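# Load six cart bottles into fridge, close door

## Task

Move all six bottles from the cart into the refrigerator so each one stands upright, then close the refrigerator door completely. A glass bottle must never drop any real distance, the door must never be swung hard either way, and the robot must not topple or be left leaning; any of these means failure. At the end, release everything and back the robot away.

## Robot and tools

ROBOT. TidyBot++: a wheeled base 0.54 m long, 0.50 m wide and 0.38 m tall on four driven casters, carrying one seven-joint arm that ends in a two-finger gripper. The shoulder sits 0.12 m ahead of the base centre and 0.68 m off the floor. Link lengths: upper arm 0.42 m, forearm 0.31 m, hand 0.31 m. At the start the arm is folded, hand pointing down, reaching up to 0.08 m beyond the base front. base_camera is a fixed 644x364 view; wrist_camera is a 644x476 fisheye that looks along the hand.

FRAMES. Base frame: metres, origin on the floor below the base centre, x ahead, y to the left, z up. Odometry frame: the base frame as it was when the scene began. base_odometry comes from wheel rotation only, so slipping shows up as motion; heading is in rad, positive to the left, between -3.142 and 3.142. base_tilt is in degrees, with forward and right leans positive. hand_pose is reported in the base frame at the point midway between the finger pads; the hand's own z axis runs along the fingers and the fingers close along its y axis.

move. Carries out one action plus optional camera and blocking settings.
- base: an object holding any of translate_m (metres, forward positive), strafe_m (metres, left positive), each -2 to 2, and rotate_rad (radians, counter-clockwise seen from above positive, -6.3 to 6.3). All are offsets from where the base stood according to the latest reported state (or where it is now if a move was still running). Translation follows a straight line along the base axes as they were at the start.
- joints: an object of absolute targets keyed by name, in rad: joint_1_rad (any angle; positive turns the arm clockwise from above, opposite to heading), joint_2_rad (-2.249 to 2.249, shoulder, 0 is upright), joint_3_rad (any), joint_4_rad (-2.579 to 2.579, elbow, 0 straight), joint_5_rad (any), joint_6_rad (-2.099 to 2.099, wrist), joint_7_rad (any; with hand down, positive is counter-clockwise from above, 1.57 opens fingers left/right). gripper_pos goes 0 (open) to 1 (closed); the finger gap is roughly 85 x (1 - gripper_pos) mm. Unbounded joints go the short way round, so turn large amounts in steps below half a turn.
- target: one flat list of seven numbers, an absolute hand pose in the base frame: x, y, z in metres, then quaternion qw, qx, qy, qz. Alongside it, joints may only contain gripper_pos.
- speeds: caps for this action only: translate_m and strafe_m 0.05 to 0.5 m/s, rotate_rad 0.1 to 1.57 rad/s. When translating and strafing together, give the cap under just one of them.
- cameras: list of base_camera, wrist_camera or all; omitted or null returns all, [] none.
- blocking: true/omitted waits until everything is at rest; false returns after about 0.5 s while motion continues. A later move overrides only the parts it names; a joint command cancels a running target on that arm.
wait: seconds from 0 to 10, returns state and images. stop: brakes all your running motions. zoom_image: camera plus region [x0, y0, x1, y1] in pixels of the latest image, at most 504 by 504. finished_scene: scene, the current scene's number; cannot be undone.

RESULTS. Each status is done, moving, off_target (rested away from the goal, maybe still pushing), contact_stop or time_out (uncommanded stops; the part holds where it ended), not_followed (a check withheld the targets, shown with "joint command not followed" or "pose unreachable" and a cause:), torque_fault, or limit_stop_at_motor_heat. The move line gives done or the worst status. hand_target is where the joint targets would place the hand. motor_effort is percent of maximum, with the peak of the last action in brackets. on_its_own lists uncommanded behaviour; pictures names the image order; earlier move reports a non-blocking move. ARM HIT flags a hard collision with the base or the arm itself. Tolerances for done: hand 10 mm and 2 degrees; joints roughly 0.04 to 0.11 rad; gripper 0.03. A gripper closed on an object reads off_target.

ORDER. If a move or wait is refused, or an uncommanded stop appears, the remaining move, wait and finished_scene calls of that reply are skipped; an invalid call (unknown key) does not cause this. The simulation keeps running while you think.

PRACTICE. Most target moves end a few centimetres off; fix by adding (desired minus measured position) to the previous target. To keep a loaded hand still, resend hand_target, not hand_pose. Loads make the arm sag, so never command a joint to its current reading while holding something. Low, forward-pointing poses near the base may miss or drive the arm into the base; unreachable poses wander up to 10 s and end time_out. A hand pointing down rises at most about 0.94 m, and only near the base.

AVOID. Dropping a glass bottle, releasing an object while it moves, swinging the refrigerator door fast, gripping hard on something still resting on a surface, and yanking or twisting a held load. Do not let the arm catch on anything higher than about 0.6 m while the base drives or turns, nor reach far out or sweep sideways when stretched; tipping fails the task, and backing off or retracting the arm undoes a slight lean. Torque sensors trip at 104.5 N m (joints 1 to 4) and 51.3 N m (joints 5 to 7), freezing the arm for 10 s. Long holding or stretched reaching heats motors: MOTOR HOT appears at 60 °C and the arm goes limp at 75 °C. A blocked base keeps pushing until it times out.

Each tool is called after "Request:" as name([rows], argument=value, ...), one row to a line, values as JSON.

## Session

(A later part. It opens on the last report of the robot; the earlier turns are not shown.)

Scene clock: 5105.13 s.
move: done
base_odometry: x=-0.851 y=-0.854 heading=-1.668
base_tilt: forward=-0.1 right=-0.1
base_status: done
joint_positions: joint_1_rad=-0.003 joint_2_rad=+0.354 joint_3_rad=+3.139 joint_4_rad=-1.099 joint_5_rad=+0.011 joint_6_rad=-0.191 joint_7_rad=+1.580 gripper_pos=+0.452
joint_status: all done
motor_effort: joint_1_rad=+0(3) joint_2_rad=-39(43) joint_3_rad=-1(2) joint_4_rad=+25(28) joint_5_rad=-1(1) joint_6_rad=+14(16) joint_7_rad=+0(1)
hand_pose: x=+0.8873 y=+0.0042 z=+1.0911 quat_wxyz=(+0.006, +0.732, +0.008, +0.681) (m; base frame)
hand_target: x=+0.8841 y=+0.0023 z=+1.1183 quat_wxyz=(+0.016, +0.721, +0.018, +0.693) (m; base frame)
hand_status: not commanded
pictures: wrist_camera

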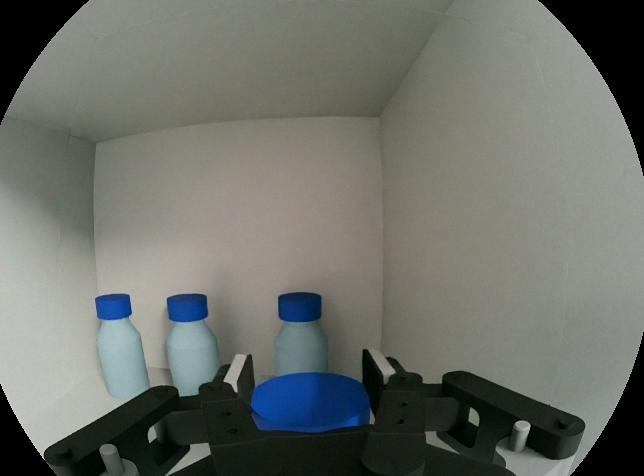

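Request:
move(base={"translate_m": 0.085, "strafe_m": 0.0}, speeds={"translate_m": 0.12}, cameras=[])

Request:
move(joints={"joint_1_rad": 0.0, "joint_2_rad": 0.41, "joint_4_rad": -1.135, "joint_6_rad": -0.08}, cameras=["wrist_camera"])

Scene clock: 5114.20 s.
move: done
base_odometry: x=-0.859 y=-0.938 heading=-1.668
base_tilt: forward=-0.1 right=-0.1
base_status: done
joint_positions: joint_1_rad=-0.003 joint_2_rad=+0.354 joint_3_rad=+3.139 joint_4_rad=-1.098 joint_5_rad=+0.011 joint_6_rad=-0.191 joint_7_rad=+1.580 gripper_pos=+0.452
joint_status: not commanded
motor_effort: joint_1_rad=-1(2) joint_2_rad=-39(43) joint_3_rad=-1(1) joint_4_rad=+25(25) joint_5_rad=-1(1) joint_6_rad=+13(15) joint_7_rad=+0(0)
hand_pose: x=+0.8874 y=+0.0042 z=+1.0912 quat_wxyz=(+0.006, +0.732, +0.008, +0.681) (m; base frame)
hand_target: x=+0.8841 y=+0.0023 z=+1.1183 quat_wxyz=(+0.016, +0.721, +0.018, +0.693) (m; base frame)
hand_status: not commanded
pictures: none
No camera images: "cameras" was empty.

Scene clock: 5115.07 s.
move: done
base_odometry: x=-0.859 y=-0.938 heading=-1.668
base_tilt: forward=-0.1 right=-0.1
base_status: not commanded
joint_positions: joint_1_rad=-0.003 joint_2_rad=+0.377 joint_3_rad=+3.139 joint_4_rad=-1.125 joint_5_rad=+0.011 joint_6_rad=-0.133 joint_7_rad=+1.580 gripper_pos=+0.452
joint_status: all done
motor_effort: joint_1_rad=+0(1) joint_2_rad=-38(39) joint_3_rad=-1(1) joint_4_rad=+23(25) joint_5_rad=-1(1) joint_6_rad=+12(15) joint_7_rad=+0(0)
hand_pose: x=+0.8980 y=+0.0044 z=+1.0750 quat_wxyz=(+0.006, +0.729, +0.009, +0.684) (m; base frame)
hand_target: x=+0.9118 y=+0.0023 z=+1.0590 quat_wxyz=(+0.016, +0.726, +0.018, +0.688) (m; base frame)
hand_status: not commanded
pictures: wrist_camera

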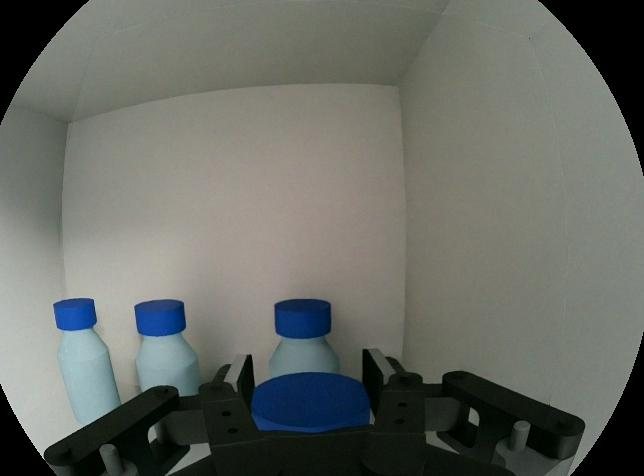

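Request:
move(joints={"joint_1_rad": 0.0, "joint_2_rad": 0.435, "joint_4_rad": -1.163, "joint_6_rad": -0.015}, cameras=[])

Request:
move(joints={"joint_1_rad": 0.0, "joint_2_rad": 0.449, "joint_4_rad": -1.179, "joint_6_rad": 0.003}, cameras=[])

Scene clock: 5126.10 s.
move: done
base_odometry: x=-0.859 y=-0.938 heading=-1.668
base_tilt: forward=-0.1 right=-0.1
base_status: not commanded
joint_positions: joint_1_rad=-0.003 joint_2_rad=+0.389 joint_3_rad=+3.139 joint_4_rad=-1.143 joint_5_rad=+0.011 joint_6_rad=-0.070 joint_7_rad=+1.580 gripper_pos=+0.452
joint_status: all done
motor_effort: joint_1_rad=+0(1) joint_2_rad=-35(37) joint_3_rad=+0(1) joint_4_rad=+21(24) joint_5_rad=-1(1) joint_6_rad=+11(13) joint_7_rad=+0(0)
hand_pose: x=+0.9038 y=+0.0047 z=+1.0740 quat_wxyz=(+0.005, +0.718, +0.009, +0.696) (m; base frame)
hand_target: x=+0.9216 y=+0.0023 z=+1.0417 quat_wxyz=(+0.016, +0.722, +0.018, +0.692) (m; base frame)
hand_status: not commanded
pictures: none
No camera images: "cameras" was empty.

Scene clock: 5126.63 s.
move: done
base_odometry: x=-0.859 y=-0.938 heading=-1.668
base_tilt: forward=-0.1 right=-0.1
base_status: not commanded
joint_positions: joint_1_rad=-0.002 joint_2_rad=+0.392 joint_3_rad=+3.139 joint_4_rad=-1.150 joint_5_rad=+0.011 joint_6_rad=-0.049 joint_7_rad=+1.580 gripper_pos=+0.452
joint_status: all done
motor_effort: joint_1_rad=+0(1) joint_2_rad=-34(36) joint_3_rad=-1(1) joint_4_rad=+21(22) joint_5_rad=-1(1) joint_6_rad=+10(12) joint_7_rad=+0(1)
hand_pose: x=+0.9052 y=+0.0047 z=+1.0735 quat_wxyz=(+0.005, +0.714, +0.009, +0.700) (m; base frame)
hand_target: x=+0.9263 y=+0.0023 z=+1.0260 quat_wxyz=(+0.016, +0.726, +0.018, +0.687) (m; base frame)
hand_status: not commanded
pictures: none
No camera images: "cameras" was empty.

Request:
move(joints={"joint_1_rad": 0.0, "joint_2_rad": 0.459, "joint_4_rad": -1.195, "joint_6_rad": 0.003}, cameras=[])

Scene clock: 5132.83 s.
move: done
base_odometry: x=-0.859 y=-0.938 heading=-1.668
base_tilt: forward=-0.1 right=-0.1
base_status: not commanded
joint_positions: joint_1_rad=-0.002 joint_2_rad=+0.393 joint_3_rad=+3.139 joint_4_rad=-1.154 joint_5_rad=+0.011 joint_6_rad=-0.039 joint_7_rad=+1.580 gripper_pos=+0.452
joint_status: all done
motor_effort: joint_1_rad=-1(1) joint_2_rad=-32(34) joint_3_rad=-1(1) joint_4_rad=+19(20) joint_5_rad=-1(1) joint_6_rad=+9(10) joint_7_rad=+0(0)
hand_pose: x=+0.9056 y=+0.0048 z=+1.0732 quat_wxyz=(+0.005, +0.712, +0.009, +0.702) (m; base frame)
hand_target: x=+0.9290 y=+0.0023 z=+1.0080 quat_wxyz=(+0.016, +0.735, +0.018, +0.678) (m; base frame)
hand_status: not commanded
pictures: none
No camera images: "cameras" was empty.

Request:
move(joints={"gripper_pos": 0.4}, cameras=["wrist_camera"])

Request:
move(joints={"gripper_pos": 0.0}, cameras=[])

Request:
move(base={"translate_m": -0.26}, speeds={"translate_m": 0.25}, cameras=["wrist_camera"])

Scene clock: 5141.13 s.
move: done
base_odometry: x=-0.859 y=-0.938 heading=-1.668
base_tilt: forward=-0.1 right=-0.1
base_status: not commanded
joint_positions: joint_1_rad=-0.002 joint_2_rad=+0.399 joint_3_rad=+3.139 joint_4_rad=-1.157 joint_5_rad=+0.011 joint_6_rad=-0.038 joint_7_rad=+1.580 gripper_pos=+0.400
joint_status: all done
motor_effort: joint_1_rad=-1(2) joint_2_rad=-33(34) joint_3_rad=-1(2) joint_4_rad=+19(19) joint_5_rad=-1(1) joint_6_rad=+9(9) joint_7_rad=+0(1)
hand_pose: x=+0.9078 y=+0.0043 z=+1.0672 quat_wxyz=(+0.006, +0.715, +0.009, +0.699) (m; base frame)
hand_target: x=+0.9290 y=+0.0023 z=+1.0080 quat_wxyz=(+0.016, +0.735, +0.018, +0.678) (m; base frame)
hand_status: not commanded
pictures: wrist_camera

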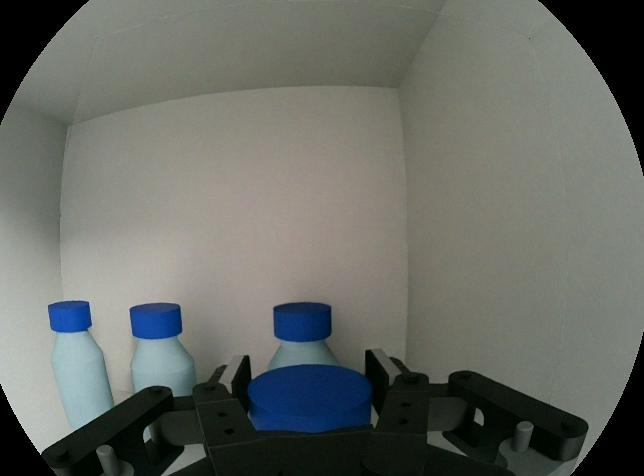

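Scene clock: 5141.90 s.
move: done
base_odometry: x=-0.859 y=-0.938 heading=-1.668
base_tilt: forward=-0.1 right=-0.1
base_status: not commanded
joint_positions: joint_1_rad=-0.002 joint_2_rad=+0.406 joint_3_rad=+3.139 joint_4_rad=-1.161 joint_5_rad=+0.011 joint_6_rad=-0.038 joint_7_rad=+1.580 gripper_pos=+0.000
joint_status: all done
motor_effort: joint_1_rad=+0(1) joint_2_rad=-35(35) joint_3_rad=-1(1) joint_4_rad=+20(20) joint_5_rad=-1(1) joint_6_rad=+10(11) joint_7_rad=+0(0)
hand_pose: x=+0.9105 y=+0.0043 z=+1.0592 quat_wxyz=(+0.005, +0.719, +0.009, +0.695) (m; base frame)
hand_target: x=+0.9290 y=+0.0023 z=+1.0080 quat_wxyz=(+0.016, +0.735, +0.018, +0.678) (m; base frame)
hand_status: not commanded
pictures: none
No camera images: "cameras" was empty.

Scene clock: 5143.87 s.
move: done
base_odometry: x=-0.834 y=-0.679 heading=-1.668
base_tilt: forward=-0.1 right=-0.1
base_status: done
joint_positions: joint_1_rad=-0.001 joint_2_rad=+0.421 joint_3_rad=+3.139 joint_4_rad=-1.164 joint_5_rad=+0.011 joint_6_rad=-0.038 joint_7_rad=+1.580 gripper_pos=+0.000
joint_status: not commanded
motor_effort: joint_1_rad=+0(3) joint_2_rad=-35(38) joint_3_rad=-1(2) joint_4_rad=+20(21) joint_5_rad=-1(1) joint_6_rad=+9(10) joint_7_rad=+0(1)
hand_pose: x=+0.9161 y=+0.0037 z=+1.0454 quat_wxyz=(+0.006, +0.725, +0.008, +0.689) (m; base frame)
hand_target: x=+0.9290 y=+0.0023 z=+1.0080 quat_wxyz=(+0.016, +0.735, +0.018, +0.678) (m; base frame)
hand_status: not commanded
pictures: wrist_camera

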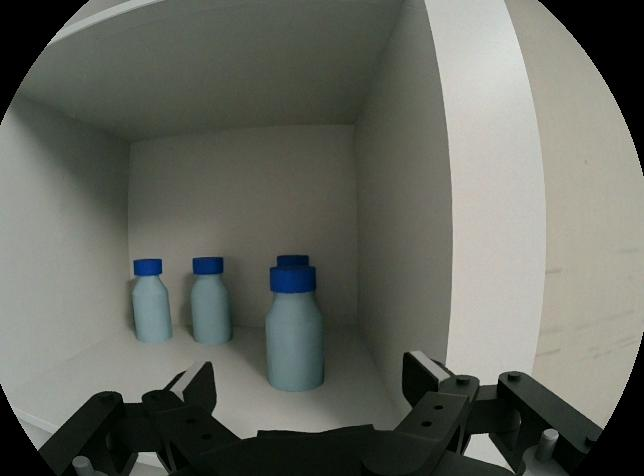

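Request:
move(base={"translate_m": -0.319, "strafe_m": -0.184, "rotate_rad": -2.716}, joints={"joint_1_rad": 0.0, "joint_2_rad": 0.145, "joint_3_rad": 3.14, "joint_4_rad": -1.89, "joint_5_rad": 0.0, "joint_6_rad": 0.476, "joint_7_rad": 1.62, "gripper_pos": 0.0}, speeds={"rotate_rad": 0.8, "translate_m": 0.35}, cameras=["wrist_camera"])

Scene clock: 5174.90 s.
move: done
base_odometry: x=-0.986 y=-0.344 heading=+1.900
base_tilt: forward=-0.1 right=-0.1
base_status: done
joint_positions: joint_1_rad=+0.005 joint_2_rad=+0.185 joint_3_rad=+3.139 joint_4_rad=-1.855 joint_5_rad=+0.011 joint_6_rad=+0.423 joint_7_rad=+1.580 gripper_pos=+0.000
joint_status: all done
motor_effort: joint_1_rad=-1(6) joint_2_rad=-25(39) joint_3_rad=-1(3) joint_4_rad=+18(21) joint_5_rad=-1(2) joint_6_rad=+9(11) joint_7_rad=+0(1)
hand_pose: x=+0.7877 y=+0.0013 z=+0.9384 quat_wxyz=(+0.006, +0.723, +0.008, +0.690) (m; base frame)
hand_target: x=+0.7721 y=+0.0023 z=+0.9611 quat_wxyz=(+0.017, +0.703, +0.018, +0.711) (m; base frame)
hand_status: not commanded
pictures: wrist_camera

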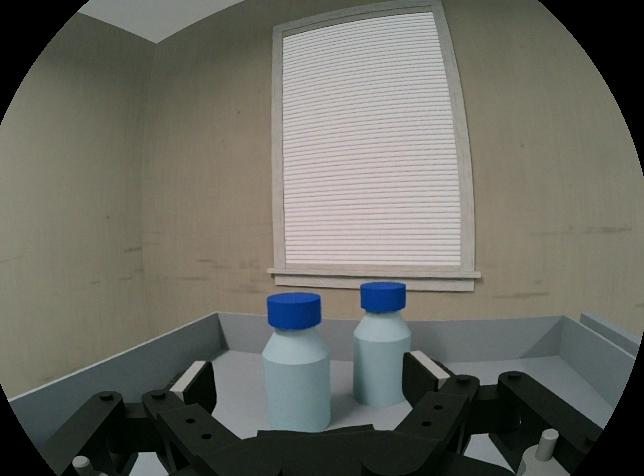

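Request:
move(base={"translate_m": 0.12, "strafe_m": 0.004}, speeds={"translate_m": 0.12}, cameras=["wrist_camera"])

Scene clock: 5192.40 s.
move: done
base_odometry: x=-1.029 y=-0.232 heading=+1.899
base_tilt: forward=-0.1 right=-0.1
base_status: done
joint_positions: joint_1_rad=+0.005 joint_2_rad=+0.175 joint_3_rad=+3.139 joint_4_rad=-1.859 joint_5_rad=+0.011 joint_6_rad=+0.425 joint_7_rad=+1.580 gripper_pos=+0.000
joint_status: not commanded
motor_effort: joint_1_rad=+0(1) joint_2_rad=-26(28) joint_3_rad=+0(1) joint_4_rad=+18(19) joint_5_rad=-1(1) joint_6_rad=+10(10) joint_7_rad=+0(1)
hand_pose: x=+0.7845 y=+0.0013 z=+0.9442 quat_wxyz=(+0.006, +0.720, +0.008, +0.694) (m; base frame)
hand_target: x=+0.7721 y=+0.0023 z=+0.9611 quat_wxyz=(+0.017, +0.703, +0.018, +0.711) (m; base frame)
hand_status: not commanded
pictures: wrist_camera

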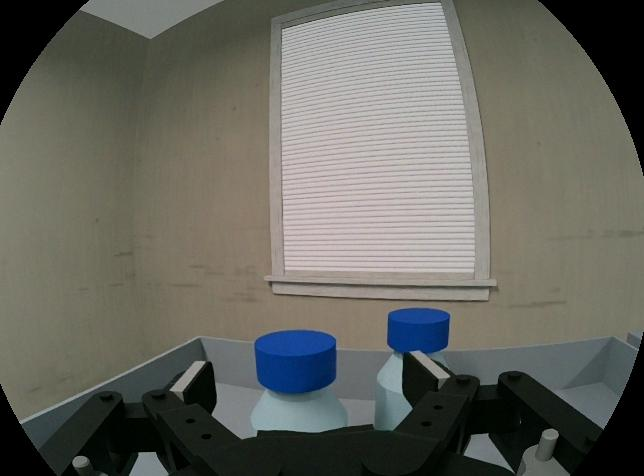

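Request:
move(base={"translate_m": 0.066, "strafe_m": 0.004}, joints={"joint_4_rad": -1.9, "joint_6_rad": 0.485}, speeds={"translate_m": 0.1}, cameras=["wrist_camera"])

Request:
move(joints={"gripper_pos": 0.5}, cameras=["wrist_camera"])

Scene clock: 5204.07 s.
move: done
base_odometry: x=-1.053 y=-0.170 heading=+1.898
base_tilt: forward=-0.1 right=-0.1
base_status: done
joint_positions: joint_1_rad=+0.005 joint_2_rad=+0.170 joint_3_rad=+3.139 joint_4_rad=-1.871 joint_5_rad=+0.011 joint_6_rad=+0.435 joint_7_rad=+1.580 gripper_pos=+0.000
joint_status: all done
motor_effort: joint_1_rad=-1(1) joint_2_rad=-25(28) joint_3_rad=+0(1) joint_4_rad=+18(19) joint_5_rad=-1(1) joint_6_rad=+10(10) joint_7_rad=+0(1)
hand_pose: x=+0.7814 y=+0.0014 z=+0.9434 quat_wxyz=(+0.006, +0.719, +0.008, +0.695) (m; base frame)
hand_target: x=+0.7707 y=+0.0023 z=+0.9580 quat_wxyz=(+0.017, +0.703, +0.018, +0.711) (m; base frame)
hand_status: not commanded
pictures: wrist_camera

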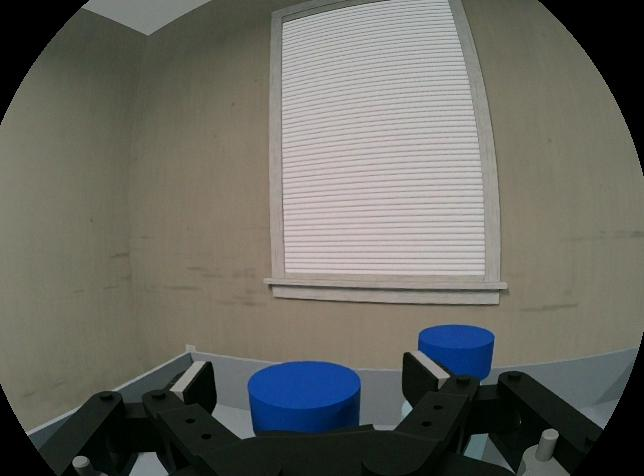

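Scene clock: 5204.90 s.
move: done
base_odometry: x=-1.053 y=-0.170 heading=+1.898
base_tilt: forward=-0.1 right=-0.1
base_status: not commanded
joint_positions: joint_1_rad=+0.005 joint_2_rad=+0.170 joint_3_rad=+3.139 joint_4_rad=-1.871 joint_5_rad=+0.011 joint_6_rad=+0.436 joint_7_rad=+1.580 gripper_pos=+0.476
joint_status: all done
motor_effort: joint_1_rad=+0(2) joint_2_rad=-24(25) joint_3_rad=+0(1) joint_4_rad=+18(19) joint_5_rad=-1(2) joint_6_rad=+10(10) joint_7_rad=+0(1)
hand_pose: x=+0.7814 y=+0.0017 z=+0.9438 quat_wxyz=(+0.006, +0.719, +0.008, +0.695) (m; base frame)
hand_target: x=+0.7707 y=+0.0023 z=+0.9580 quat_wxyz=(+0.017, +0.703, +0.018, +0.711) (m; base frame)
hand_status: not commanded
pictures: wrist_camera

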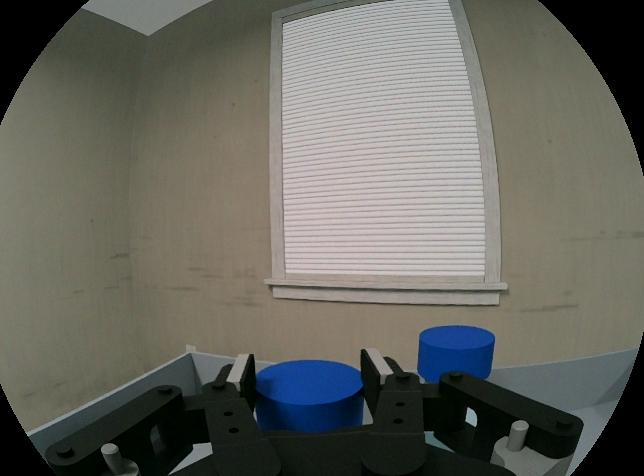

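Request:
move(joints={"gripper_pos": 0.15}, cameras=[])

Request:
move(base={"translate_m": 0.016, "strafe_m": 0.0}, speeds={"translate_m": 0.08}, cameras=[])

Request:
move(joints={"gripper_pos": 0.5}, cameras=["wrist_camera"])

Scene clock: 5213.57 s.
move: done
base_odometry: x=-1.053 y=-0.170 heading=+1.898
base_tilt: forward=-0.1 right=-0.1
base_status: not commanded
joint_positions: joint_1_rad=+0.005 joint_2_rad=+0.170 joint_3_rad=+3.139 joint_4_rad=-1.872 joint_5_rad=+0.011 joint_6_rad=+0.437 joint_7_rad=+1.580 gripper_pos=+0.150
joint_status: all done
motor_effort: joint_1_rad=-1(1) joint_2_rad=-25(27) joint_3_rad=+0(1) joint_4_rad=+18(20) joint_5_rad=-1(1) joint_6_rad=+9(10) joint_7_rad=+0(1)
hand_pose: x=+0.7813 y=+0.0017 z=+0.9434 quat_wxyz=(+0.005, +0.719, +0.008, +0.695) (m; base frame)
hand_target: x=+0.7707 y=+0.0023 z=+0.9580 quat_wxyz=(+0.017, +0.703, +0.018, +0.711) (m; base frame)
hand_status: not commanded
pictures: none
No camera images: "cameras" was empty.

Scene clock: 5214.30 s.
move: done
base_odometry: x=-1.059 y=-0.155 heading=+1.899
base_tilt: forward=-0.1 right=-0.1
base_status: done
joint_positions: joint_1_rad=+0.005 joint_2_rad=+0.167 joint_3_rad=+3.139 joint_4_rad=-1.872 joint_5_rad=+0.011 joint_6_rad=+0.437 joint_7_rad=+1.580 gripper_pos=+0.150
joint_status: not commanded
motor_effort: joint_1_rad=+0(2) joint_2_rad=-25(29) joint_3_rad=-1(2) joint_4_rad=+18(19) joint_5_rad=-1(1) joint_6_rad=+9(10) joint_7_rad=+0(0)
hand_pose: x=+0.7807 y=+0.0017 z=+0.9448 quat_wxyz=(+0.006, +0.718, +0.008, +0.696) (m; base frame)
hand_target: x=+0.7707 y=+0.0023 z=+0.9580 quat_wxyz=(+0.017, +0.703, +0.018, +0.711) (m; base frame)
hand_status: not commanded
pictures: none
No camera images: "cameras" was empty.

Scene clock: 5215.03 s.
move: off_target
base_odometry: x=-1.059 y=-0.155 heading=+1.899
base_tilt: forward=-0.1 right=-0.1
base_status: not commanded
joint_positions: joint_1_rad=+0.004 joint_2_rad=+0.167 joint_3_rad=+3.139 joint_4_rad=-1.872 joint_5_rad=+0.011 joint_6_rad=+0.437 joint_7_rad=+1.580 gripper_pos=+0.451
joint_status: gripper_pos off_target (ended at +0.451, target +0.500)
motor_effort: joint_1_rad=+0(1) joint_2_rad=-24(26) joint_3_rad=+0(1) joint_4_rad=+18(19) joint_5_rad=-2(2) joint_6_rad=+10(10) joint_7_rad=+0(0)
hand_pose: x=+0.7807 y=+0.0018 z=+0.9450 quat_wxyz=(+0.005, +0.718, +0.008, +0.696) (m; base frame)
hand_target: x=+0.7707 y=+0.0023 z=+0.9580 quat_wxyz=(+0.017, +0.703, +0.018, +0.711) (m; base frame)
hand_status: not commanded
pictures: wrist_camera

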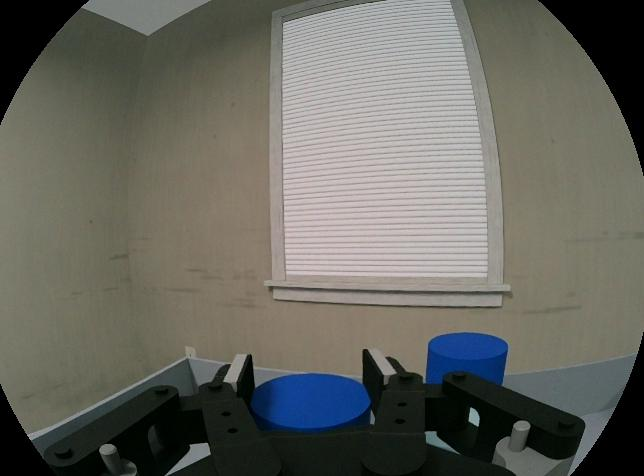

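Request:
move(joints={"gripper_pos": 0.78}, cameras=[])

Request:
move(joints={"joint_2_rad": -0.03, "joint_4_rad": -1.46, "joint_6_rad": -0.15}, cameras=["wrist_camera"])

Scene clock: 5225.30 s.
move: off_target
base_odometry: x=-1.059 y=-0.155 heading=+1.899
base_tilt: forward=-0.1 right=-0.1
base_status: not commanded
joint_positions: joint_1_rad=+0.004 joint_2_rad=+0.167 joint_3_rad=+3.139 joint_4_rad=-1.872 joint_5_rad=+0.011 joint_6_rad=+0.437 joint_7_rad=+1.580 gripper_pos=+0.451
joint_status: gripper_pos off_target (ended at +0.451, target +0.780)
motor_effort: joint_1_rad=+0(1) joint_2_rad=-24(25) joint_3_rad=+0(1) joint_4_rad=+18(19) joint_5_rad=-1(2) joint_6_rad=+9(10) joint_7_rad=-1(1)
hand_pose: x=+0.7807 y=+0.0018 z=+0.9450 quat_wxyz=(+0.005, +0.718, +0.008, +0.696) (m; base frame)
hand_target: x=+0.7707 y=+0.0023 z=+0.9580 quat_wxyz=(+0.017, +0.703, +0.018, +0.711) (m; base frame)
hand_status: not commanded
pictures: none
No camera images: "cameras" was empty.

Scene clock: 5227.27 s.
move: done
base_odometry: x=-1.059 y=-0.155 heading=+1.899
base_tilt: forward=-0.1 right=-0.1
base_status: not commanded
joint_positions: joint_1_rad=+0.004 joint_2_rad=+0.020 joint_3_rad=+3.139 joint_4_rad=-1.501 joint_5_rad=+0.011 joint_6_rad=-0.126 joint_7_rad=+1.580 gripper_pos=+0.451
joint_status: all done
motor_effort: joint_1_rad=+0(1) joint_2_rad=-27(35) joint_3_rad=+0(1) joint_4_rad=+25(28) joint_5_rad=-1(2) joint_6_rad=+14(16) joint_7_rad=+0(0)
hand_pose: x=+0.7517 y=+0.0000 z=+1.0945 quat_wxyz=(+0.008, +0.734, +0.007, +0.680) (m; base frame)
hand_target: x=+0.7289 y=+0.0023 z=+1.1436 quat_wxyz=(+0.017, +0.710, +0.018, +0.704) (m; base frame)
hand_status: not commanded
pictures: wrist_camera

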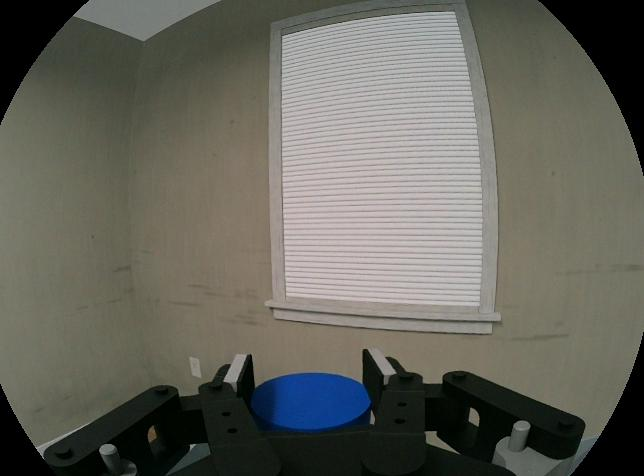

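Request:
move(base={"translate_m": -0.3}, speeds={"translate_m": 0.3}, cameras=[])

Request:
move(base={"translate_m": -0.383, "strafe_m": -0.124, "rotate_rad": 2.715}, speeds={"rotate_rad": 0.7, "translate_m": 0.3}, cameras=["wrist_camera"])

Scene clock: 5240.57 s.
move: done
base_odometry: x=-0.962 y=-0.439 heading=+1.899
base_tilt: forward=-0.1 right=-0.1
base_status: done
joint_positions: joint_1_rad=+0.004 joint_2_rad=+0.015 joint_3_rad=+3.139 joint_4_rad=-1.501 joint_5_rad=+0.011 joint_6_rad=-0.132 joint_7_rad=+1.580 gripper_pos=+0.451
joint_status: not commanded
motor_effort: joint_1_rad=-1(2) joint_2_rad=-26(31) joint_3_rad=+0(2) joint_4_rad=+25(26) joint_5_rad=-1(1) joint_6_rad=+14(15) joint_7_rad=+0(0)
hand_pose: x=+0.7496 y=+0.0003 z=+1.0958 quat_wxyz=(+0.008, +0.734, +0.007, +0.679) (m; base frame)
hand_target: x=+0.7289 y=+0.0023 z=+1.1436 quat_wxyz=(+0.017, +0.710, +0.018, +0.704) (m; base frame)
hand_status: not commanded
pictures: none
No camera images: "cameras" was empty.

Scene clock: 5245.27 s.
move: done
base_odometry: x=-0.722 y=-0.762 heading=-1.670
base_tilt: forward=-0.1 right=-0.1
base_status: done
joint_positions: joint_1_rad=-0.003 joint_2_rad=+0.015 joint_3_rad=+3.137 joint_4_rad=-1.501 joint_5_rad=+0.011 joint_6_rad=-0.132 joint_7_rad=+1.580 gripper_pos=+0.451
joint_status: not commanded
motor_effort: joint_1_rad=-1(3) joint_2_rad=-27(31) joint_3_rad=-1(3) joint_4_rad=+25(26) joint_5_rad=-1(2) joint_6_rad=+14(15) joint_7_rad=+0(1)
hand_pose: x=+0.7493 y=+0.0056 z=+1.0960 quat_wxyz=(+0.005, +0.734, +0.010, +0.679) (m; base frame)
hand_target: x=+0.7289 y=+0.0023 z=+1.1436 quat_wxyz=(+0.017, +0.710, +0.018, +0.704) (m; base frame)
hand_status: not commanded
pictures: wrist_camera

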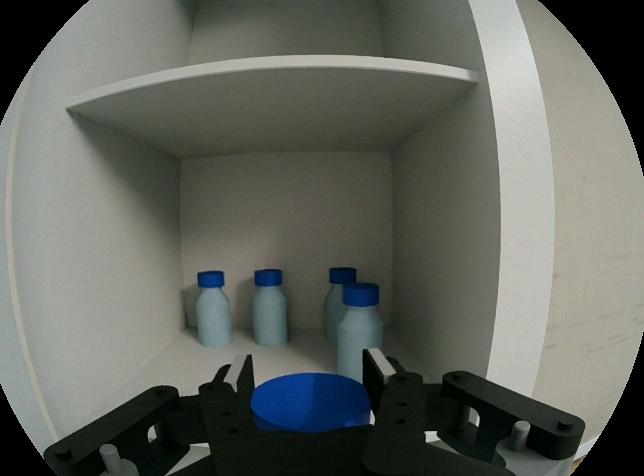

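Request:
move(base={"translate_m": 0.1, "strafe_m": 0.036}, joints={"joint_1_rad": 0.0, "joint_2_rad": 0.35, "joint_4_rad": -1.05, "joint_6_rad": -0.21}, speeds={"translate_m": 0.12}, cameras=["wrist_camera"])

Scene clock: 5265.27 s.
move: done
base_odometry: x=-0.696 y=-0.865 heading=-1.669
base_tilt: forward=-0.1 right=-0.1
base_status: done
joint_positions: joint_1_rad=-0.003 joint_2_rad=+0.355 joint_3_rad=+3.137 joint_4_rad=-1.101 joint_5_rad=+0.011 joint_6_rad=-0.193 joint_7_rad=+1.580 gripper_pos=+0.451
joint_status: all done
motor_effort: joint_1_rad=-1(2) joint_2_rad=-40(44) joint_3_rad=-1(2) joint_4_rad=+25(27) joint_5_rad=-1(1) joint_6_rad=+14(16) joint_7_rad=+0(1)
hand_pose: x=+0.8879 y=+0.0057 z=+1.0881 quat_wxyz=(+0.005, +0.734, +0.009, +0.679) (m; base frame)
hand_target: x=+0.8841 y=+0.0023 z=+1.1183 quat_wxyz=(+0.016, +0.721, +0.018, +0.693) (m; base frame)
hand_status: not commanded
pictures: wrist_camera

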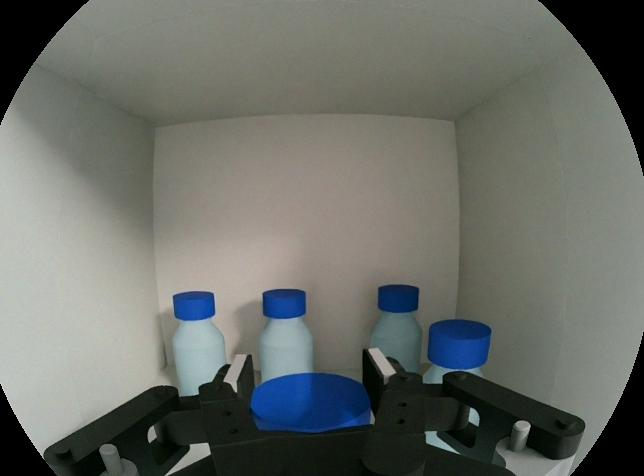

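Request:
move(base={"translate_m": 0.08, "strafe_m": 0.001}, speeds={"translate_m": 0.12}, cameras=[])

Request:
move(joints={"joint_1_rad": 0.0, "joint_2_rad": 0.41, "joint_4_rad": -1.135, "joint_6_rad": -0.08}, cameras=["wrist_camera"])

Scene clock: 5279.77 s.
move: done
base_odometry: x=-0.702 y=-0.945 heading=-1.669
base_tilt: forward=-0.1 right=-0.1
base_status: done
joint_positions: joint_1_rad=-0.003 joint_2_rad=+0.356 joint_3_rad=+3.137 joint_4_rad=-1.100 joint_5_rad=+0.011 joint_6_rad=-0.193 joint_7_rad=+1.580 gripper_pos=+0.451
joint_status: not commanded
motor_effort: joint_1_rad=+0(2) joint_2_rad=-39(43) joint_3_rad=-1(1) joint_4_rad=+25(26) joint_5_rad=-1(1) joint_6_rad=+14(15) joint_7_rad=+0(1)
hand_pose: x=+0.8881 y=+0.0057 z=+1.0880 quat_wxyz=(+0.005, +0.734, +0.009, +0.679) (m; base frame)
hand_target: x=+0.8841 y=+0.0023 z=+1.1183 quat_wxyz=(+0.016, +0.721, +0.018, +0.693) (m; base frame)
hand_status: not commanded
pictures: none
No camera images: "cameras" was empty.

Scene clock: 5280.63 s.
move: done
base_odometry: x=-0.702 y=-0.945 heading=-1.669
base_tilt: forward=-0.1 right=-0.1
base_status: not commanded
joint_positions: joint_1_rad=-0.003 joint_2_rad=+0.376 joint_3_rad=+3.137 joint_4_rad=-1.124 joint_5_rad=+0.011 joint_6_rad=-0.133 joint_7_rad=+1.580 gripper_pos=+0.451
joint_status: all done
motor_effort: joint_1_rad=-1(1) joint_2_rad=-37(40) joint_3_rad=-1(1) joint_4_rad=+23(26) joint_5_rad=-1(1) joint_6_rad=+13(15) joint_7_rad=+0(1)
hand_pose: x=+0.8978 y=+0.0059 z=+1.0759 quat_wxyz=(+0.005, +0.729, +0.009, +0.685) (m; base frame)
hand_target: x=+0.9118 y=+0.0023 z=+1.0589 quat_wxyz=(+0.016, +0.726, +0.018, +0.687) (m; base frame)
hand_status: not commanded
pictures: wrist_camera

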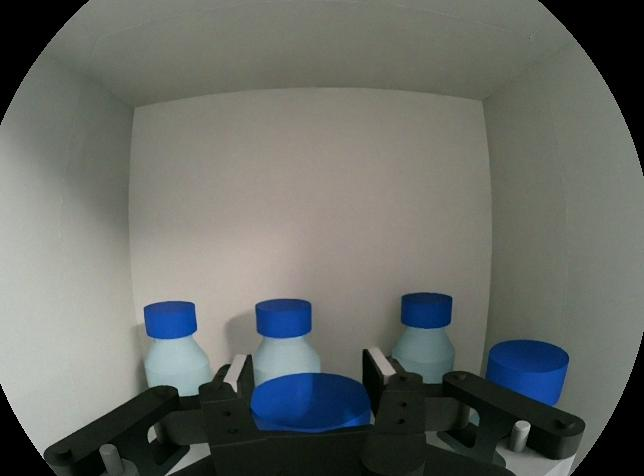

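Request:
move(joints={"joint_1_rad": 0.0, "joint_2_rad": 0.435, "joint_4_rad": -1.163, "joint_6_rad": -0.02}, cameras=[])

Request:
move(joints={"joint_1_rad": 0.0, "joint_2_rad": 0.449, "joint_4_rad": -1.179, "joint_6_rad": -0.007}, cameras=[])

Request:
move(joints={"joint_1_rad": 0.0, "joint_2_rad": 0.459, "joint_4_rad": -1.193, "joint_6_rad": 0.001}, cameras=[])

Scene clock: 5290.20 s.
move: done
base_odometry: x=-0.702 y=-0.945 heading=-1.669
base_tilt: forward=-0.1 right=-0.1
base_status: not commanded
joint_positions: joint_1_rad=-0.003 joint_2_rad=+0.387 joint_3_rad=+3.137 joint_4_rad=-1.142 joint_5_rad=+0.011 joint_6_rad=-0.074 joint_7_rad=+1.580 gripper_pos=+0.451
joint_status: all done
motor_effort: joint_1_rad=-1(2) joint_2_rad=-35(37) joint_3_rad=-1(1) joint_4_rad=+21(23) joint_5_rad=-1(1) joint_6_rad=+11(13) joint_7_rad=+0(0)
hand_pose: x=+0.9030 y=+0.0061 z=+1.0748 quat_wxyz=(+0.004, +0.718, +0.009, +0.696) (m; base frame)
hand_target: x=+0.9215 y=+0.0023 z=+1.0402 quat_wxyz=(+0.016, +0.723, +0.018, +0.690) (m; base frame)
hand_status: not commanded
pictures: none
No camera images: "cameras" was empty.

Scene clock: 5290.73 s.
move: done
base_odometry: x=-0.702 y=-0.945 heading=-1.669
base_tilt: forward=-0.1 right=-0.1
base_status: not commanded
joint_positions: joint_1_rad=-0.003 joint_2_rad=+0.389 joint_3_rad=+3.137 joint_4_rad=-1.147 joint_5_rad=+0.011 joint_6_rad=-0.057 joint_7_rad=+1.580 gripper_pos=+0.451
joint_status: all done
motor_effort: joint_1_rad=-1(2) joint_2_rad=-34(35) joint_3_rad=-1(1) joint_4_rad=+20(21) joint_5_rad=-1(1) joint_6_rad=+10(11) joint_7_rad=+0(1)
hand_pose: x=+0.9040 y=+0.0062 z=+1.0748 quat_wxyz=(+0.004, +0.715, +0.009, +0.699) (m; base frame)
hand_target: x=+0.9261 y=+0.0023 z=+1.0229 quat_wxyz=(+0.016, +0.729, +0.018, +0.684) (m; base frame)
hand_status: not commanded
pictures: none
No camera images: "cameras" was empty.

Scene clock: 5291.27 s.
move: done
base_odometry: x=-0.702 y=-0.945 heading=-1.669
base_tilt: forward=-0.1 right=-0.1
base_status: not commanded
joint_positions: joint_1_rad=-0.003 joint_2_rad=+0.390 joint_3_rad=+3.137 joint_4_rad=-1.154 joint_5_rad=+0.011 joint_6_rad=-0.043 joint_7_rad=+1.580 gripper_pos=+0.451
joint_status: all done
motor_effort: joint_1_rad=-1(2) joint_2_rad=-31(33) joint_3_rad=-1(1) joint_4_rad=+19(20) joint_5_rad=-1(1) joint_6_rad=+10(11) joint_7_rad=+0(1)
hand_pose: x=+0.9043 y=+0.0062 z=+1.0746 quat_wxyz=(+0.004, +0.713, +0.009, +0.701) (m; base frame)
hand_target: x=+0.9290 y=+0.0023 z=+1.0086 quat_wxyz=(+0.016, +0.735, +0.018, +0.678) (m; base frame)
hand_status: not commanded
pictures: none
No camera images: "cameras" was empty.

Contact confirmed (z steady, efforts fell). Release and back out.

Request:
move(joints={"gripper_pos": 0.4}, cameras=["wrist_camera"])

Request:
move(joints={"gripper_pos": 0.0}, cameras=[])

Request:
move(base={"translate_m": -0.26}, speeds={"translate_m": 0.25}, cameras=["wrist_camera", "base_camera"])

Scene clock: 5299.50 s.
move: done
base_odometry: x=-0.702 y=-0.945 heading=-1.669
base_tilt: forward=-0.1 right=-0.1
base_status: not commanded
joint_positions: joint_1_rad=-0.003 joint_2_rad=+0.399 joint_3_rad=+3.137 joint_4_rad=-1.154 joint_5_rad=+0.011 joint_6_rad=-0.042 joint_7_rad=+1.580 gripper_pos=+0.400
joint_status: all done
motor_effort: joint_1_rad=+0(1) joint_2_rad=-33(33) joint_3_rad=+0(2) joint_4_rad=+19(20) joint_5_rad=-1(1) joint_6_rad=+8(9) joint_7_rad=+0(1)
hand_pose: x=+0.9078 y=+0.0062 z=+1.0675 quat_wxyz=(+0.004, +0.716, +0.009, +0.698) (m; base frame)
hand_target: x=+0.9290 y=+0.0023 z=+1.0086 quat_wxyz=(+0.016, +0.735, +0.018, +0.678) (m; base frame)
hand_status: not commanded
pictures: wrist_camera

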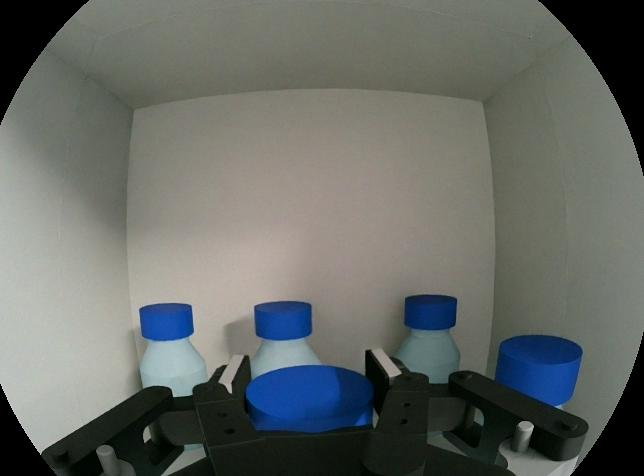

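Scene clock: 5300.27 s.
move: done
base_odometry: x=-0.702 y=-0.945 heading=-1.669
base_tilt: forward=-0.1 right=-0.1
base_status: not commanded
joint_positions: joint_1_rad=-0.003 joint_2_rad=+0.405 joint_3_rad=+3.137 joint_4_rad=-1.159 joint_5_rad=+0.011 joint_6_rad=-0.042 joint_7_rad=+1.580 gripper_pos=+0.000
joint_status: all done
motor_effort: joint_1_rad=+0(1) joint_2_rad=-35(35) joint_3_rad=-1(1) joint_4_rad=+20(20) joint_5_rad=-1(1) joint_6_rad=+9(10) joint_7_rad=+0(0)
hand_pose: x=+0.9103 y=+0.0063 z=+1.0594 quat_wxyz=(+0.004, +0.720, +0.009, +0.694) (m; base frame)
hand_target: x=+0.9290 y=+0.0023 z=+1.0086 quat_wxyz=(+0.016, +0.735, +0.018, +0.678) (m; base frame)
hand_status: not commanded
pictures: none
No camera images: "cameras" was empty.

Scene clock: 5302.20 s.
move: done
base_odometry: x=-0.677 y=-0.686 heading=-1.669
base_tilt: forward=-0.1 right=-0.1
base_status: done
joint_positions: joint_1_rad=-0.002 joint_2_rad=+0.416 joint_3_rad=+3.137 joint_4_rad=-1.161 joint_5_rad=+0.011 joint_6_rad=-0.042 joint_7_rad=+1.580 gripper_pos=+0.000
joint_status: not commanded
motor_effort: joint_1_rad=-1(4) joint_2_rad=-35(39) joint_3_rad=-1(2) joint_4_rad=+20(21) joint_5_rad=-1(1) joint_6_rad=+9(10) joint_7_rad=+0(0)
hand_pose: x=+0.9143 y=+0.0057 z=+1.0498 quat_wxyz=(+0.005, +0.724, +0.009, +0.690) (m; base frame)
hand_target: x=+0.9290 y=+0.0023 z=+1.0086 quat_wxyz=(+0.016, +0.735, +0.018, +0.678) (m; base frame)
hand_status: not commanded
pictures: base_camera, wrist_camera

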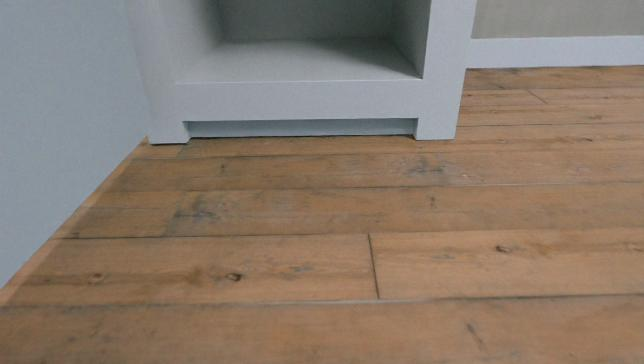

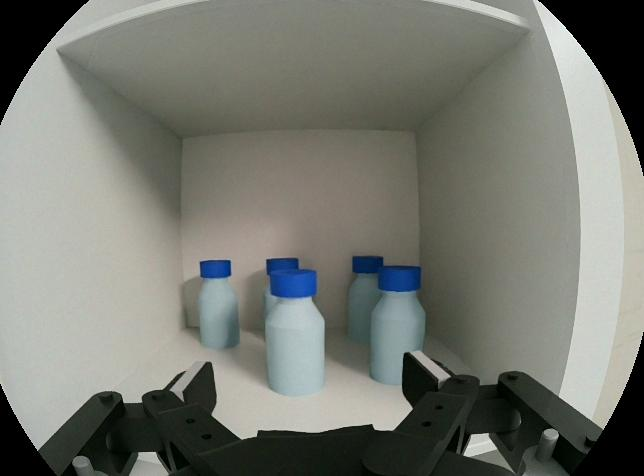

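Request:
move(base={"translate_m": -0.372, "strafe_m": -0.284, "rotate_rad": -2.715}, joints={"joint_1_rad": 0.0, "joint_2_rad": 0.145, "joint_3_rad": 3.14, "joint_4_rad": -1.89, "joint_5_rad": 0.0, "joint_6_rad": 0.476, "joint_7_rad": 1.62, "gripper_pos": 0.0}, speeds={"rotate_rad": 0.8, "translate_m": 0.35}, cameras=["wrist_camera"])

Scene clock: 5321.50 s.
move: done
base_odometry: x=-0.923 y=-0.288 heading=+1.900
base_tilt: forward=-0.1 right=-0.1
base_status: done
joint_positions: joint_1_rad=+0.005 joint_2_rad=+0.186 joint_3_rad=+3.139 joint_4_rad=-1.855 joint_5_rad=+0.011 joint_6_rad=+0.423 joint_7_rad=+1.580 gripper_pos=+0.000
joint_status: all done
motor_effort: joint_1_rad=-1(6) joint_2_rad=-26(38) joint_3_rad=-1(3) joint_4_rad=+18(21) joint_5_rad=-1(2) joint_6_rad=+10(11) joint_7_rad=+0(1)
hand_pose: x=+0.7879 y=+0.0014 z=+0.9380 quat_wxyz=(+0.006, +0.724, +0.008, +0.690) (m; base frame)
hand_target: x=+0.7721 y=+0.0023 z=+0.9611 quat_wxyz=(+0.017, +0.703, +0.018, +0.711) (m; base frame)
hand_status: not commanded
pictures: wrist_camera

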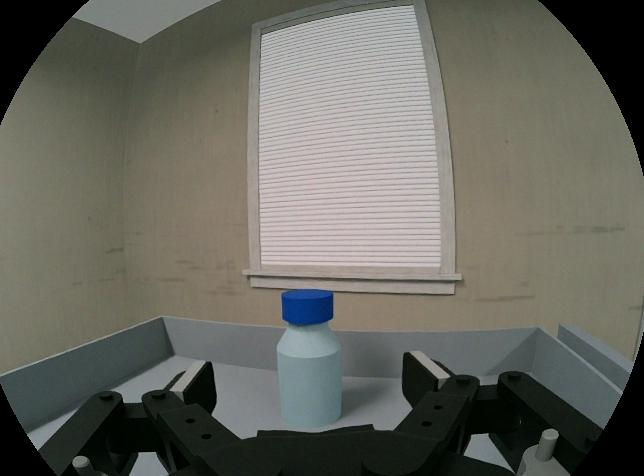

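Request:
move(base={"translate_m": 0.19, "strafe_m": -0.009}, joints={"joint_4_rad": -1.9, "joint_6_rad": 0.482}, speeds={"translate_m": 0.13}, cameras=["wrist_camera"])

Scene clock: 5334.50 s.
move: done
base_odometry: x=-0.976 y=-0.105 heading=+1.899
base_tilt: forward=-0.1 right=-0.1
base_status: done
joint_positions: joint_1_rad=+0.005 joint_2_rad=+0.175 joint_3_rad=+3.139 joint_4_rad=-1.870 joint_5_rad=+0.011 joint_6_rad=+0.431 joint_7_rad=+1.580 gripper_pos=+0.000
joint_status: all done
motor_effort: joint_1_rad=+0(1) joint_2_rad=-26(28) joint_3_rad=+0(1) joint_4_rad=+18(20) joint_5_rad=-1(1) joint_6_rad=+8(11) joint_7_rad=+0(0)
hand_pose: x=+0.7828 y=+0.0014 z=+0.9390 quat_wxyz=(+0.006, +0.722, +0.008, +0.692) (m; base frame)
hand_target: x=+0.7707 y=+0.0023 z=+0.9570 quat_wxyz=(+0.017, +0.704, +0.018, +0.710) (m; base frame)
hand_status: not commanded
pictures: wrist_camera

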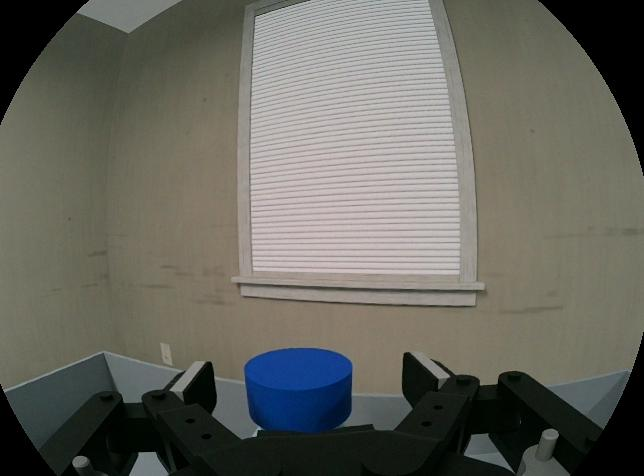

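Request:
move(base={"translate_m": 0.019, "strafe_m": 0.0035}, speeds={"translate_m": 0.08}, cameras=[])

Request:
move(joints={"gripper_pos": 0.5}, cameras=["wrist_camera"])

Scene clock: 5341.70 s.
move: done
base_odometry: x=-0.985 y=-0.088 heading=+1.899
base_tilt: forward=-0.1 right=-0.1
base_status: done
joint_positions: joint_1_rad=+0.005 joint_2_rad=+0.171 joint_3_rad=+3.139 joint_4_rad=-1.871 joint_5_rad=+0.011 joint_6_rad=+0.432 joint_7_rad=+1.580 gripper_pos=+0.000
joint_status: not commanded
motor_effort: joint_1_rad=-1(1) joint_2_rad=-25(27) joint_3_rad=-1(1) joint_4_rad=+18(19) joint_5_rad=-1(1) joint_6_rad=+9(10) joint_7_rad=+0(0)
hand_pose: x=+0.7817 y=+0.0014 z=+0.9418 quat_wxyz=(+0.006, +0.721, +0.008, +0.693) (m; base frame)
hand_target: x=+0.7707 y=+0.0023 z=+0.9570 quat_wxyz=(+0.017, +0.704, +0.018, +0.710) (m; base frame)
hand_status: not commanded
pictures: none
No camera images: "cameras" was empty.

Scene clock: 5342.53 s.
move: off_target
base_odometry: x=-0.985 y=-0.088 heading=+1.899
base_tilt: forward=-0.1 right=-0.1
base_status: not commanded
joint_positions: joint_1_rad=+0.005 joint_2_rad=+0.171 joint_3_rad=+3.139 joint_4_rad=-1.871 joint_5_rad=+0.011 joint_6_rad=+0.432 joint_7_rad=+1.580 gripper_pos=+0.449
joint_status: gripper_pos off_target (ended at +0.449, target +0.500)
motor_effort: joint_1_rad=+0(1) joint_2_rad=-24(26) joint_3_rad=+0(1) joint_4_rad=+19(19) joint_5_rad=-1(2) joint_6_rad=+10(10) joint_7_rad=+0(0)
hand_pose: x=+0.7817 y=+0.0016 z=+0.9420 quat_wxyz=(+0.006, +0.720, +0.008, +0.693) (m; base frame)
hand_target: x=+0.7707 y=+0.0023 z=+0.9570 quat_wxyz=(+0.017, +0.704, +0.018, +0.710) (m; base frame)
hand_status: not commanded
pictures: wrist_camera

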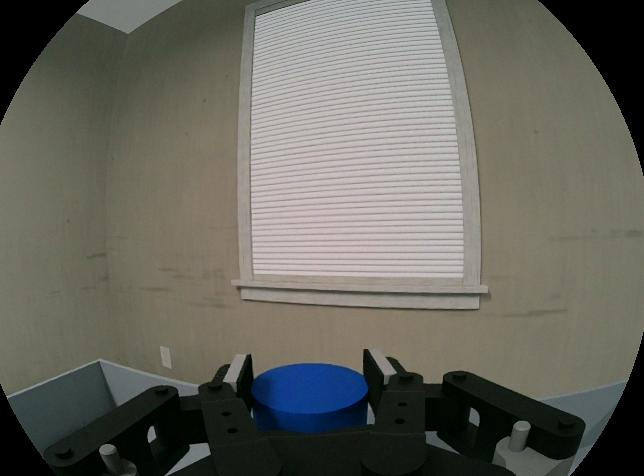

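Request:
move(joints={"gripper_pos": 0.78}, cameras=[])

Request:
move(joints={"joint_2_rad": -0.03, "joint_4_rad": -1.46, "joint_6_rad": -0.15}, cameras=["wrist_camera"])

Scene clock: 5350.10 s.
move: off_target
base_odometry: x=-0.985 y=-0.088 heading=+1.899
base_tilt: forward=-0.1 right=-0.1
base_status: not commanded
joint_positions: joint_1_rad=+0.005 joint_2_rad=+0.171 joint_3_rad=+3.139 joint_4_rad=-1.871 joint_5_rad=+0.011 joint_6_rad=+0.432 joint_7_rad=+1.580 gripper_pos=+0.449
joint_status: gripper_pos off_target (ended at +0.449, target +0.780)
motor_effort: joint_1_rad=+0(1) joint_2_rad=-25(25) joint_3_rad=-1(1) joint_4_rad=+18(19) joint_5_rad=-1(2) joint_6_rad=+9(10) joint_7_rad=-1(1)
hand_pose: x=+0.7817 y=+0.0016 z=+0.9420 quat_wxyz=(+0.006, +0.720, +0.008, +0.693) (m; base frame)
hand_target: x=+0.7707 y=+0.0023 z=+0.9570 quat_wxyz=(+0.017, +0.704, +0.018, +0.710) (m; base frame)
hand_status: not commanded
pictures: none
No camera images: "cameras" was empty.

Scene clock: 5352.07 s.
move: done
base_odometry: x=-0.985 y=-0.088 heading=+1.899
base_tilt: forward=-0.1 right=-0.1
base_status: not commanded
joint_positions: joint_1_rad=+0.005 joint_2_rad=+0.017 joint_3_rad=+3.139 joint_4_rad=-1.499 joint_5_rad=+0.011 joint_6_rad=-0.125 joint_7_rad=+1.580 gripper_pos=+0.449
joint_status: all done
motor_effort: joint_1_rad=-1(1) joint_2_rad=-26(35) joint_3_rad=+0(1) joint_4_rad=+25(28) joint_5_rad=-1(2) joint_6_rad=+15(16) joint_7_rad=+0(1)
hand_pose: x=+0.7507 y=-0.0001 z=+1.0979 quat_wxyz=(+0.008, +0.731, +0.007, +0.682) (m; base frame)
hand_target: x=+0.7289 y=+0.0023 z=+1.1436 quat_wxyz=(+0.017, +0.710, +0.018, +0.704) (m; base frame)
hand_status: not commanded
pictures: wrist_camera

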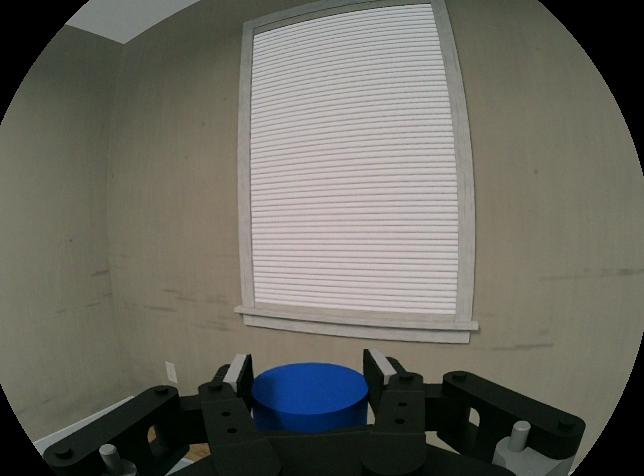

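Request:
move(base={"translate_m": -0.3}, speeds={"translate_m": 0.3}, cameras=[])

Request:
move(base={"translate_m": -0.42, "strafe_m": -0.045, "rotate_rad": 2.715}, speeds={"rotate_rad": 0.7, "translate_m": 0.3}, cameras=["wrist_camera"])

Scene clock: 5366.50 s.
move: done
base_odometry: x=-0.889 y=-0.372 heading=+1.899
base_tilt: forward=-0.1 right=-0.1
base_status: done
joint_positions: joint_1_rad=+0.004 joint_2_rad=+0.013 joint_3_rad=+3.139 joint_4_rad=-1.499 joint_5_rad=+0.011 joint_6_rad=-0.130 joint_7_rad=+1.580 gripper_pos=+0.449
joint_status: not commanded
motor_effort: joint_1_rad=+0(2) joint_2_rad=-26(30) joint_3_rad=-1(2) joint_4_rad=+25(25) joint_5_rad=-1(1) joint_6_rad=+14(15) joint_7_rad=+0(0)
hand_pose: x=+0.7488 y=+0.0000 z=+1.0991 quat_wxyz=(+0.008, +0.732, +0.007, +0.682) (m; base frame)
hand_target: x=+0.7289 y=+0.0023 z=+1.1436 quat_wxyz=(+0.017, +0.710, +0.018, +0.704) (m; base frame)
hand_status: not commanded
pictures: none
No camera images: "cameras" was empty.

Scene clock: 5371.20 s.
move: done
base_odometry: x=-0.711 y=-0.756 heading=-1.670
base_tilt: forward=-0.1 right=-0.1
base_status: done
joint_positions: joint_1_rad=-0.003 joint_2_rad=+0.013 joint_3_rad=+3.138 joint_4_rad=-1.499 joint_5_rad=+0.011 joint_6_rad=-0.131 joint_7_rad=+1.580 gripper_pos=+0.449
joint_status: not commanded
motor_effort: joint_1_rad=-1(4) joint_2_rad=-26(30) joint_3_rad=-1(4) joint_4_rad=+25(25) joint_5_rad=-1(2) joint_6_rad=+14(15) joint_7_rad=+0(1)
hand_pose: x=+0.7487 y=+0.0050 z=+1.0989 quat_wxyz=(+0.005, +0.732, +0.010, +0.681) (m; base frame)
hand_target: x=+0.7289 y=+0.0023 z=+1.1436 quat_wxyz=(+0.017, +0.710, +0.018, +0.704) (m; base frame)
hand_status: not commanded
pictures: wrist_camera

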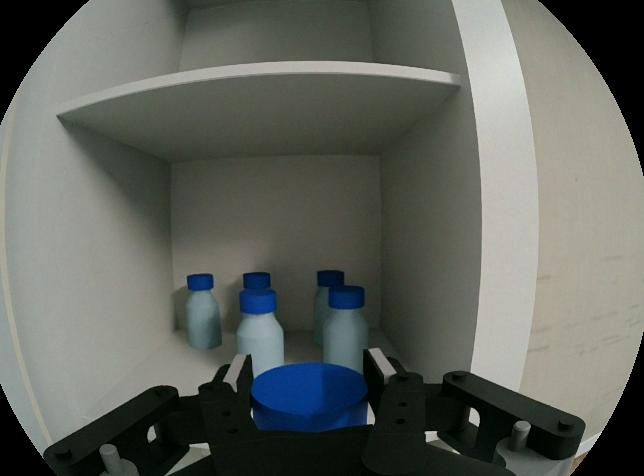

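Request:
move(base={"translate_m": 0.1, "strafe_m": 0.034}, joints={"joint_1_rad": -0.18, "joint_2_rad": 0.35, "joint_4_rad": -1.05, "joint_6_rad": -0.21}, speeds={"translate_m": 0.12}, cameras=["wrist_camera", "base_camera"])

Scene clock: 5389.67 s.
move: done
base_odometry: x=-0.687 y=-0.859 heading=-1.669
base_tilt: forward=-0.1 right=-0.1
base_status: done
joint_positions: joint_1_rad=-0.172 joint_2_rad=+0.353 joint_3_rad=+3.138 joint_4_rad=-1.099 joint_5_rad=+0.011 joint_6_rad=-0.191 joint_7_rad=+1.580 gripper_pos=+0.449
joint_status: all done
motor_effort: joint_1_rad=+0(4) joint_2_rad=-39(43) joint_3_rad=-1(2) joint_4_rad=+25(27) joint_5_rad=-1(1) joint_6_rad=+13(16) joint_7_rad=+0(1)
hand_pose: x=+0.8753 y=+0.1339 z=+1.0916 quat_wxyz=(-0.052, +0.729, +0.070, +0.679) (m; base frame)
hand_target: x=+0.8713 y=+0.1392 z=+1.1183 quat_wxyz=(-0.046, +0.716, +0.083, +0.692) (m; base frame)
hand_status: not commanded
pictures: base_camera, wrist_camera

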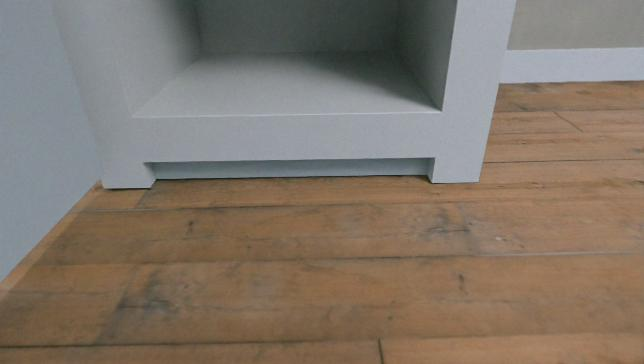

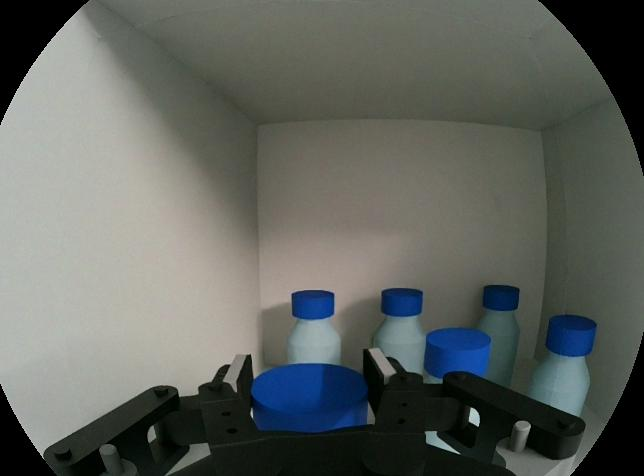

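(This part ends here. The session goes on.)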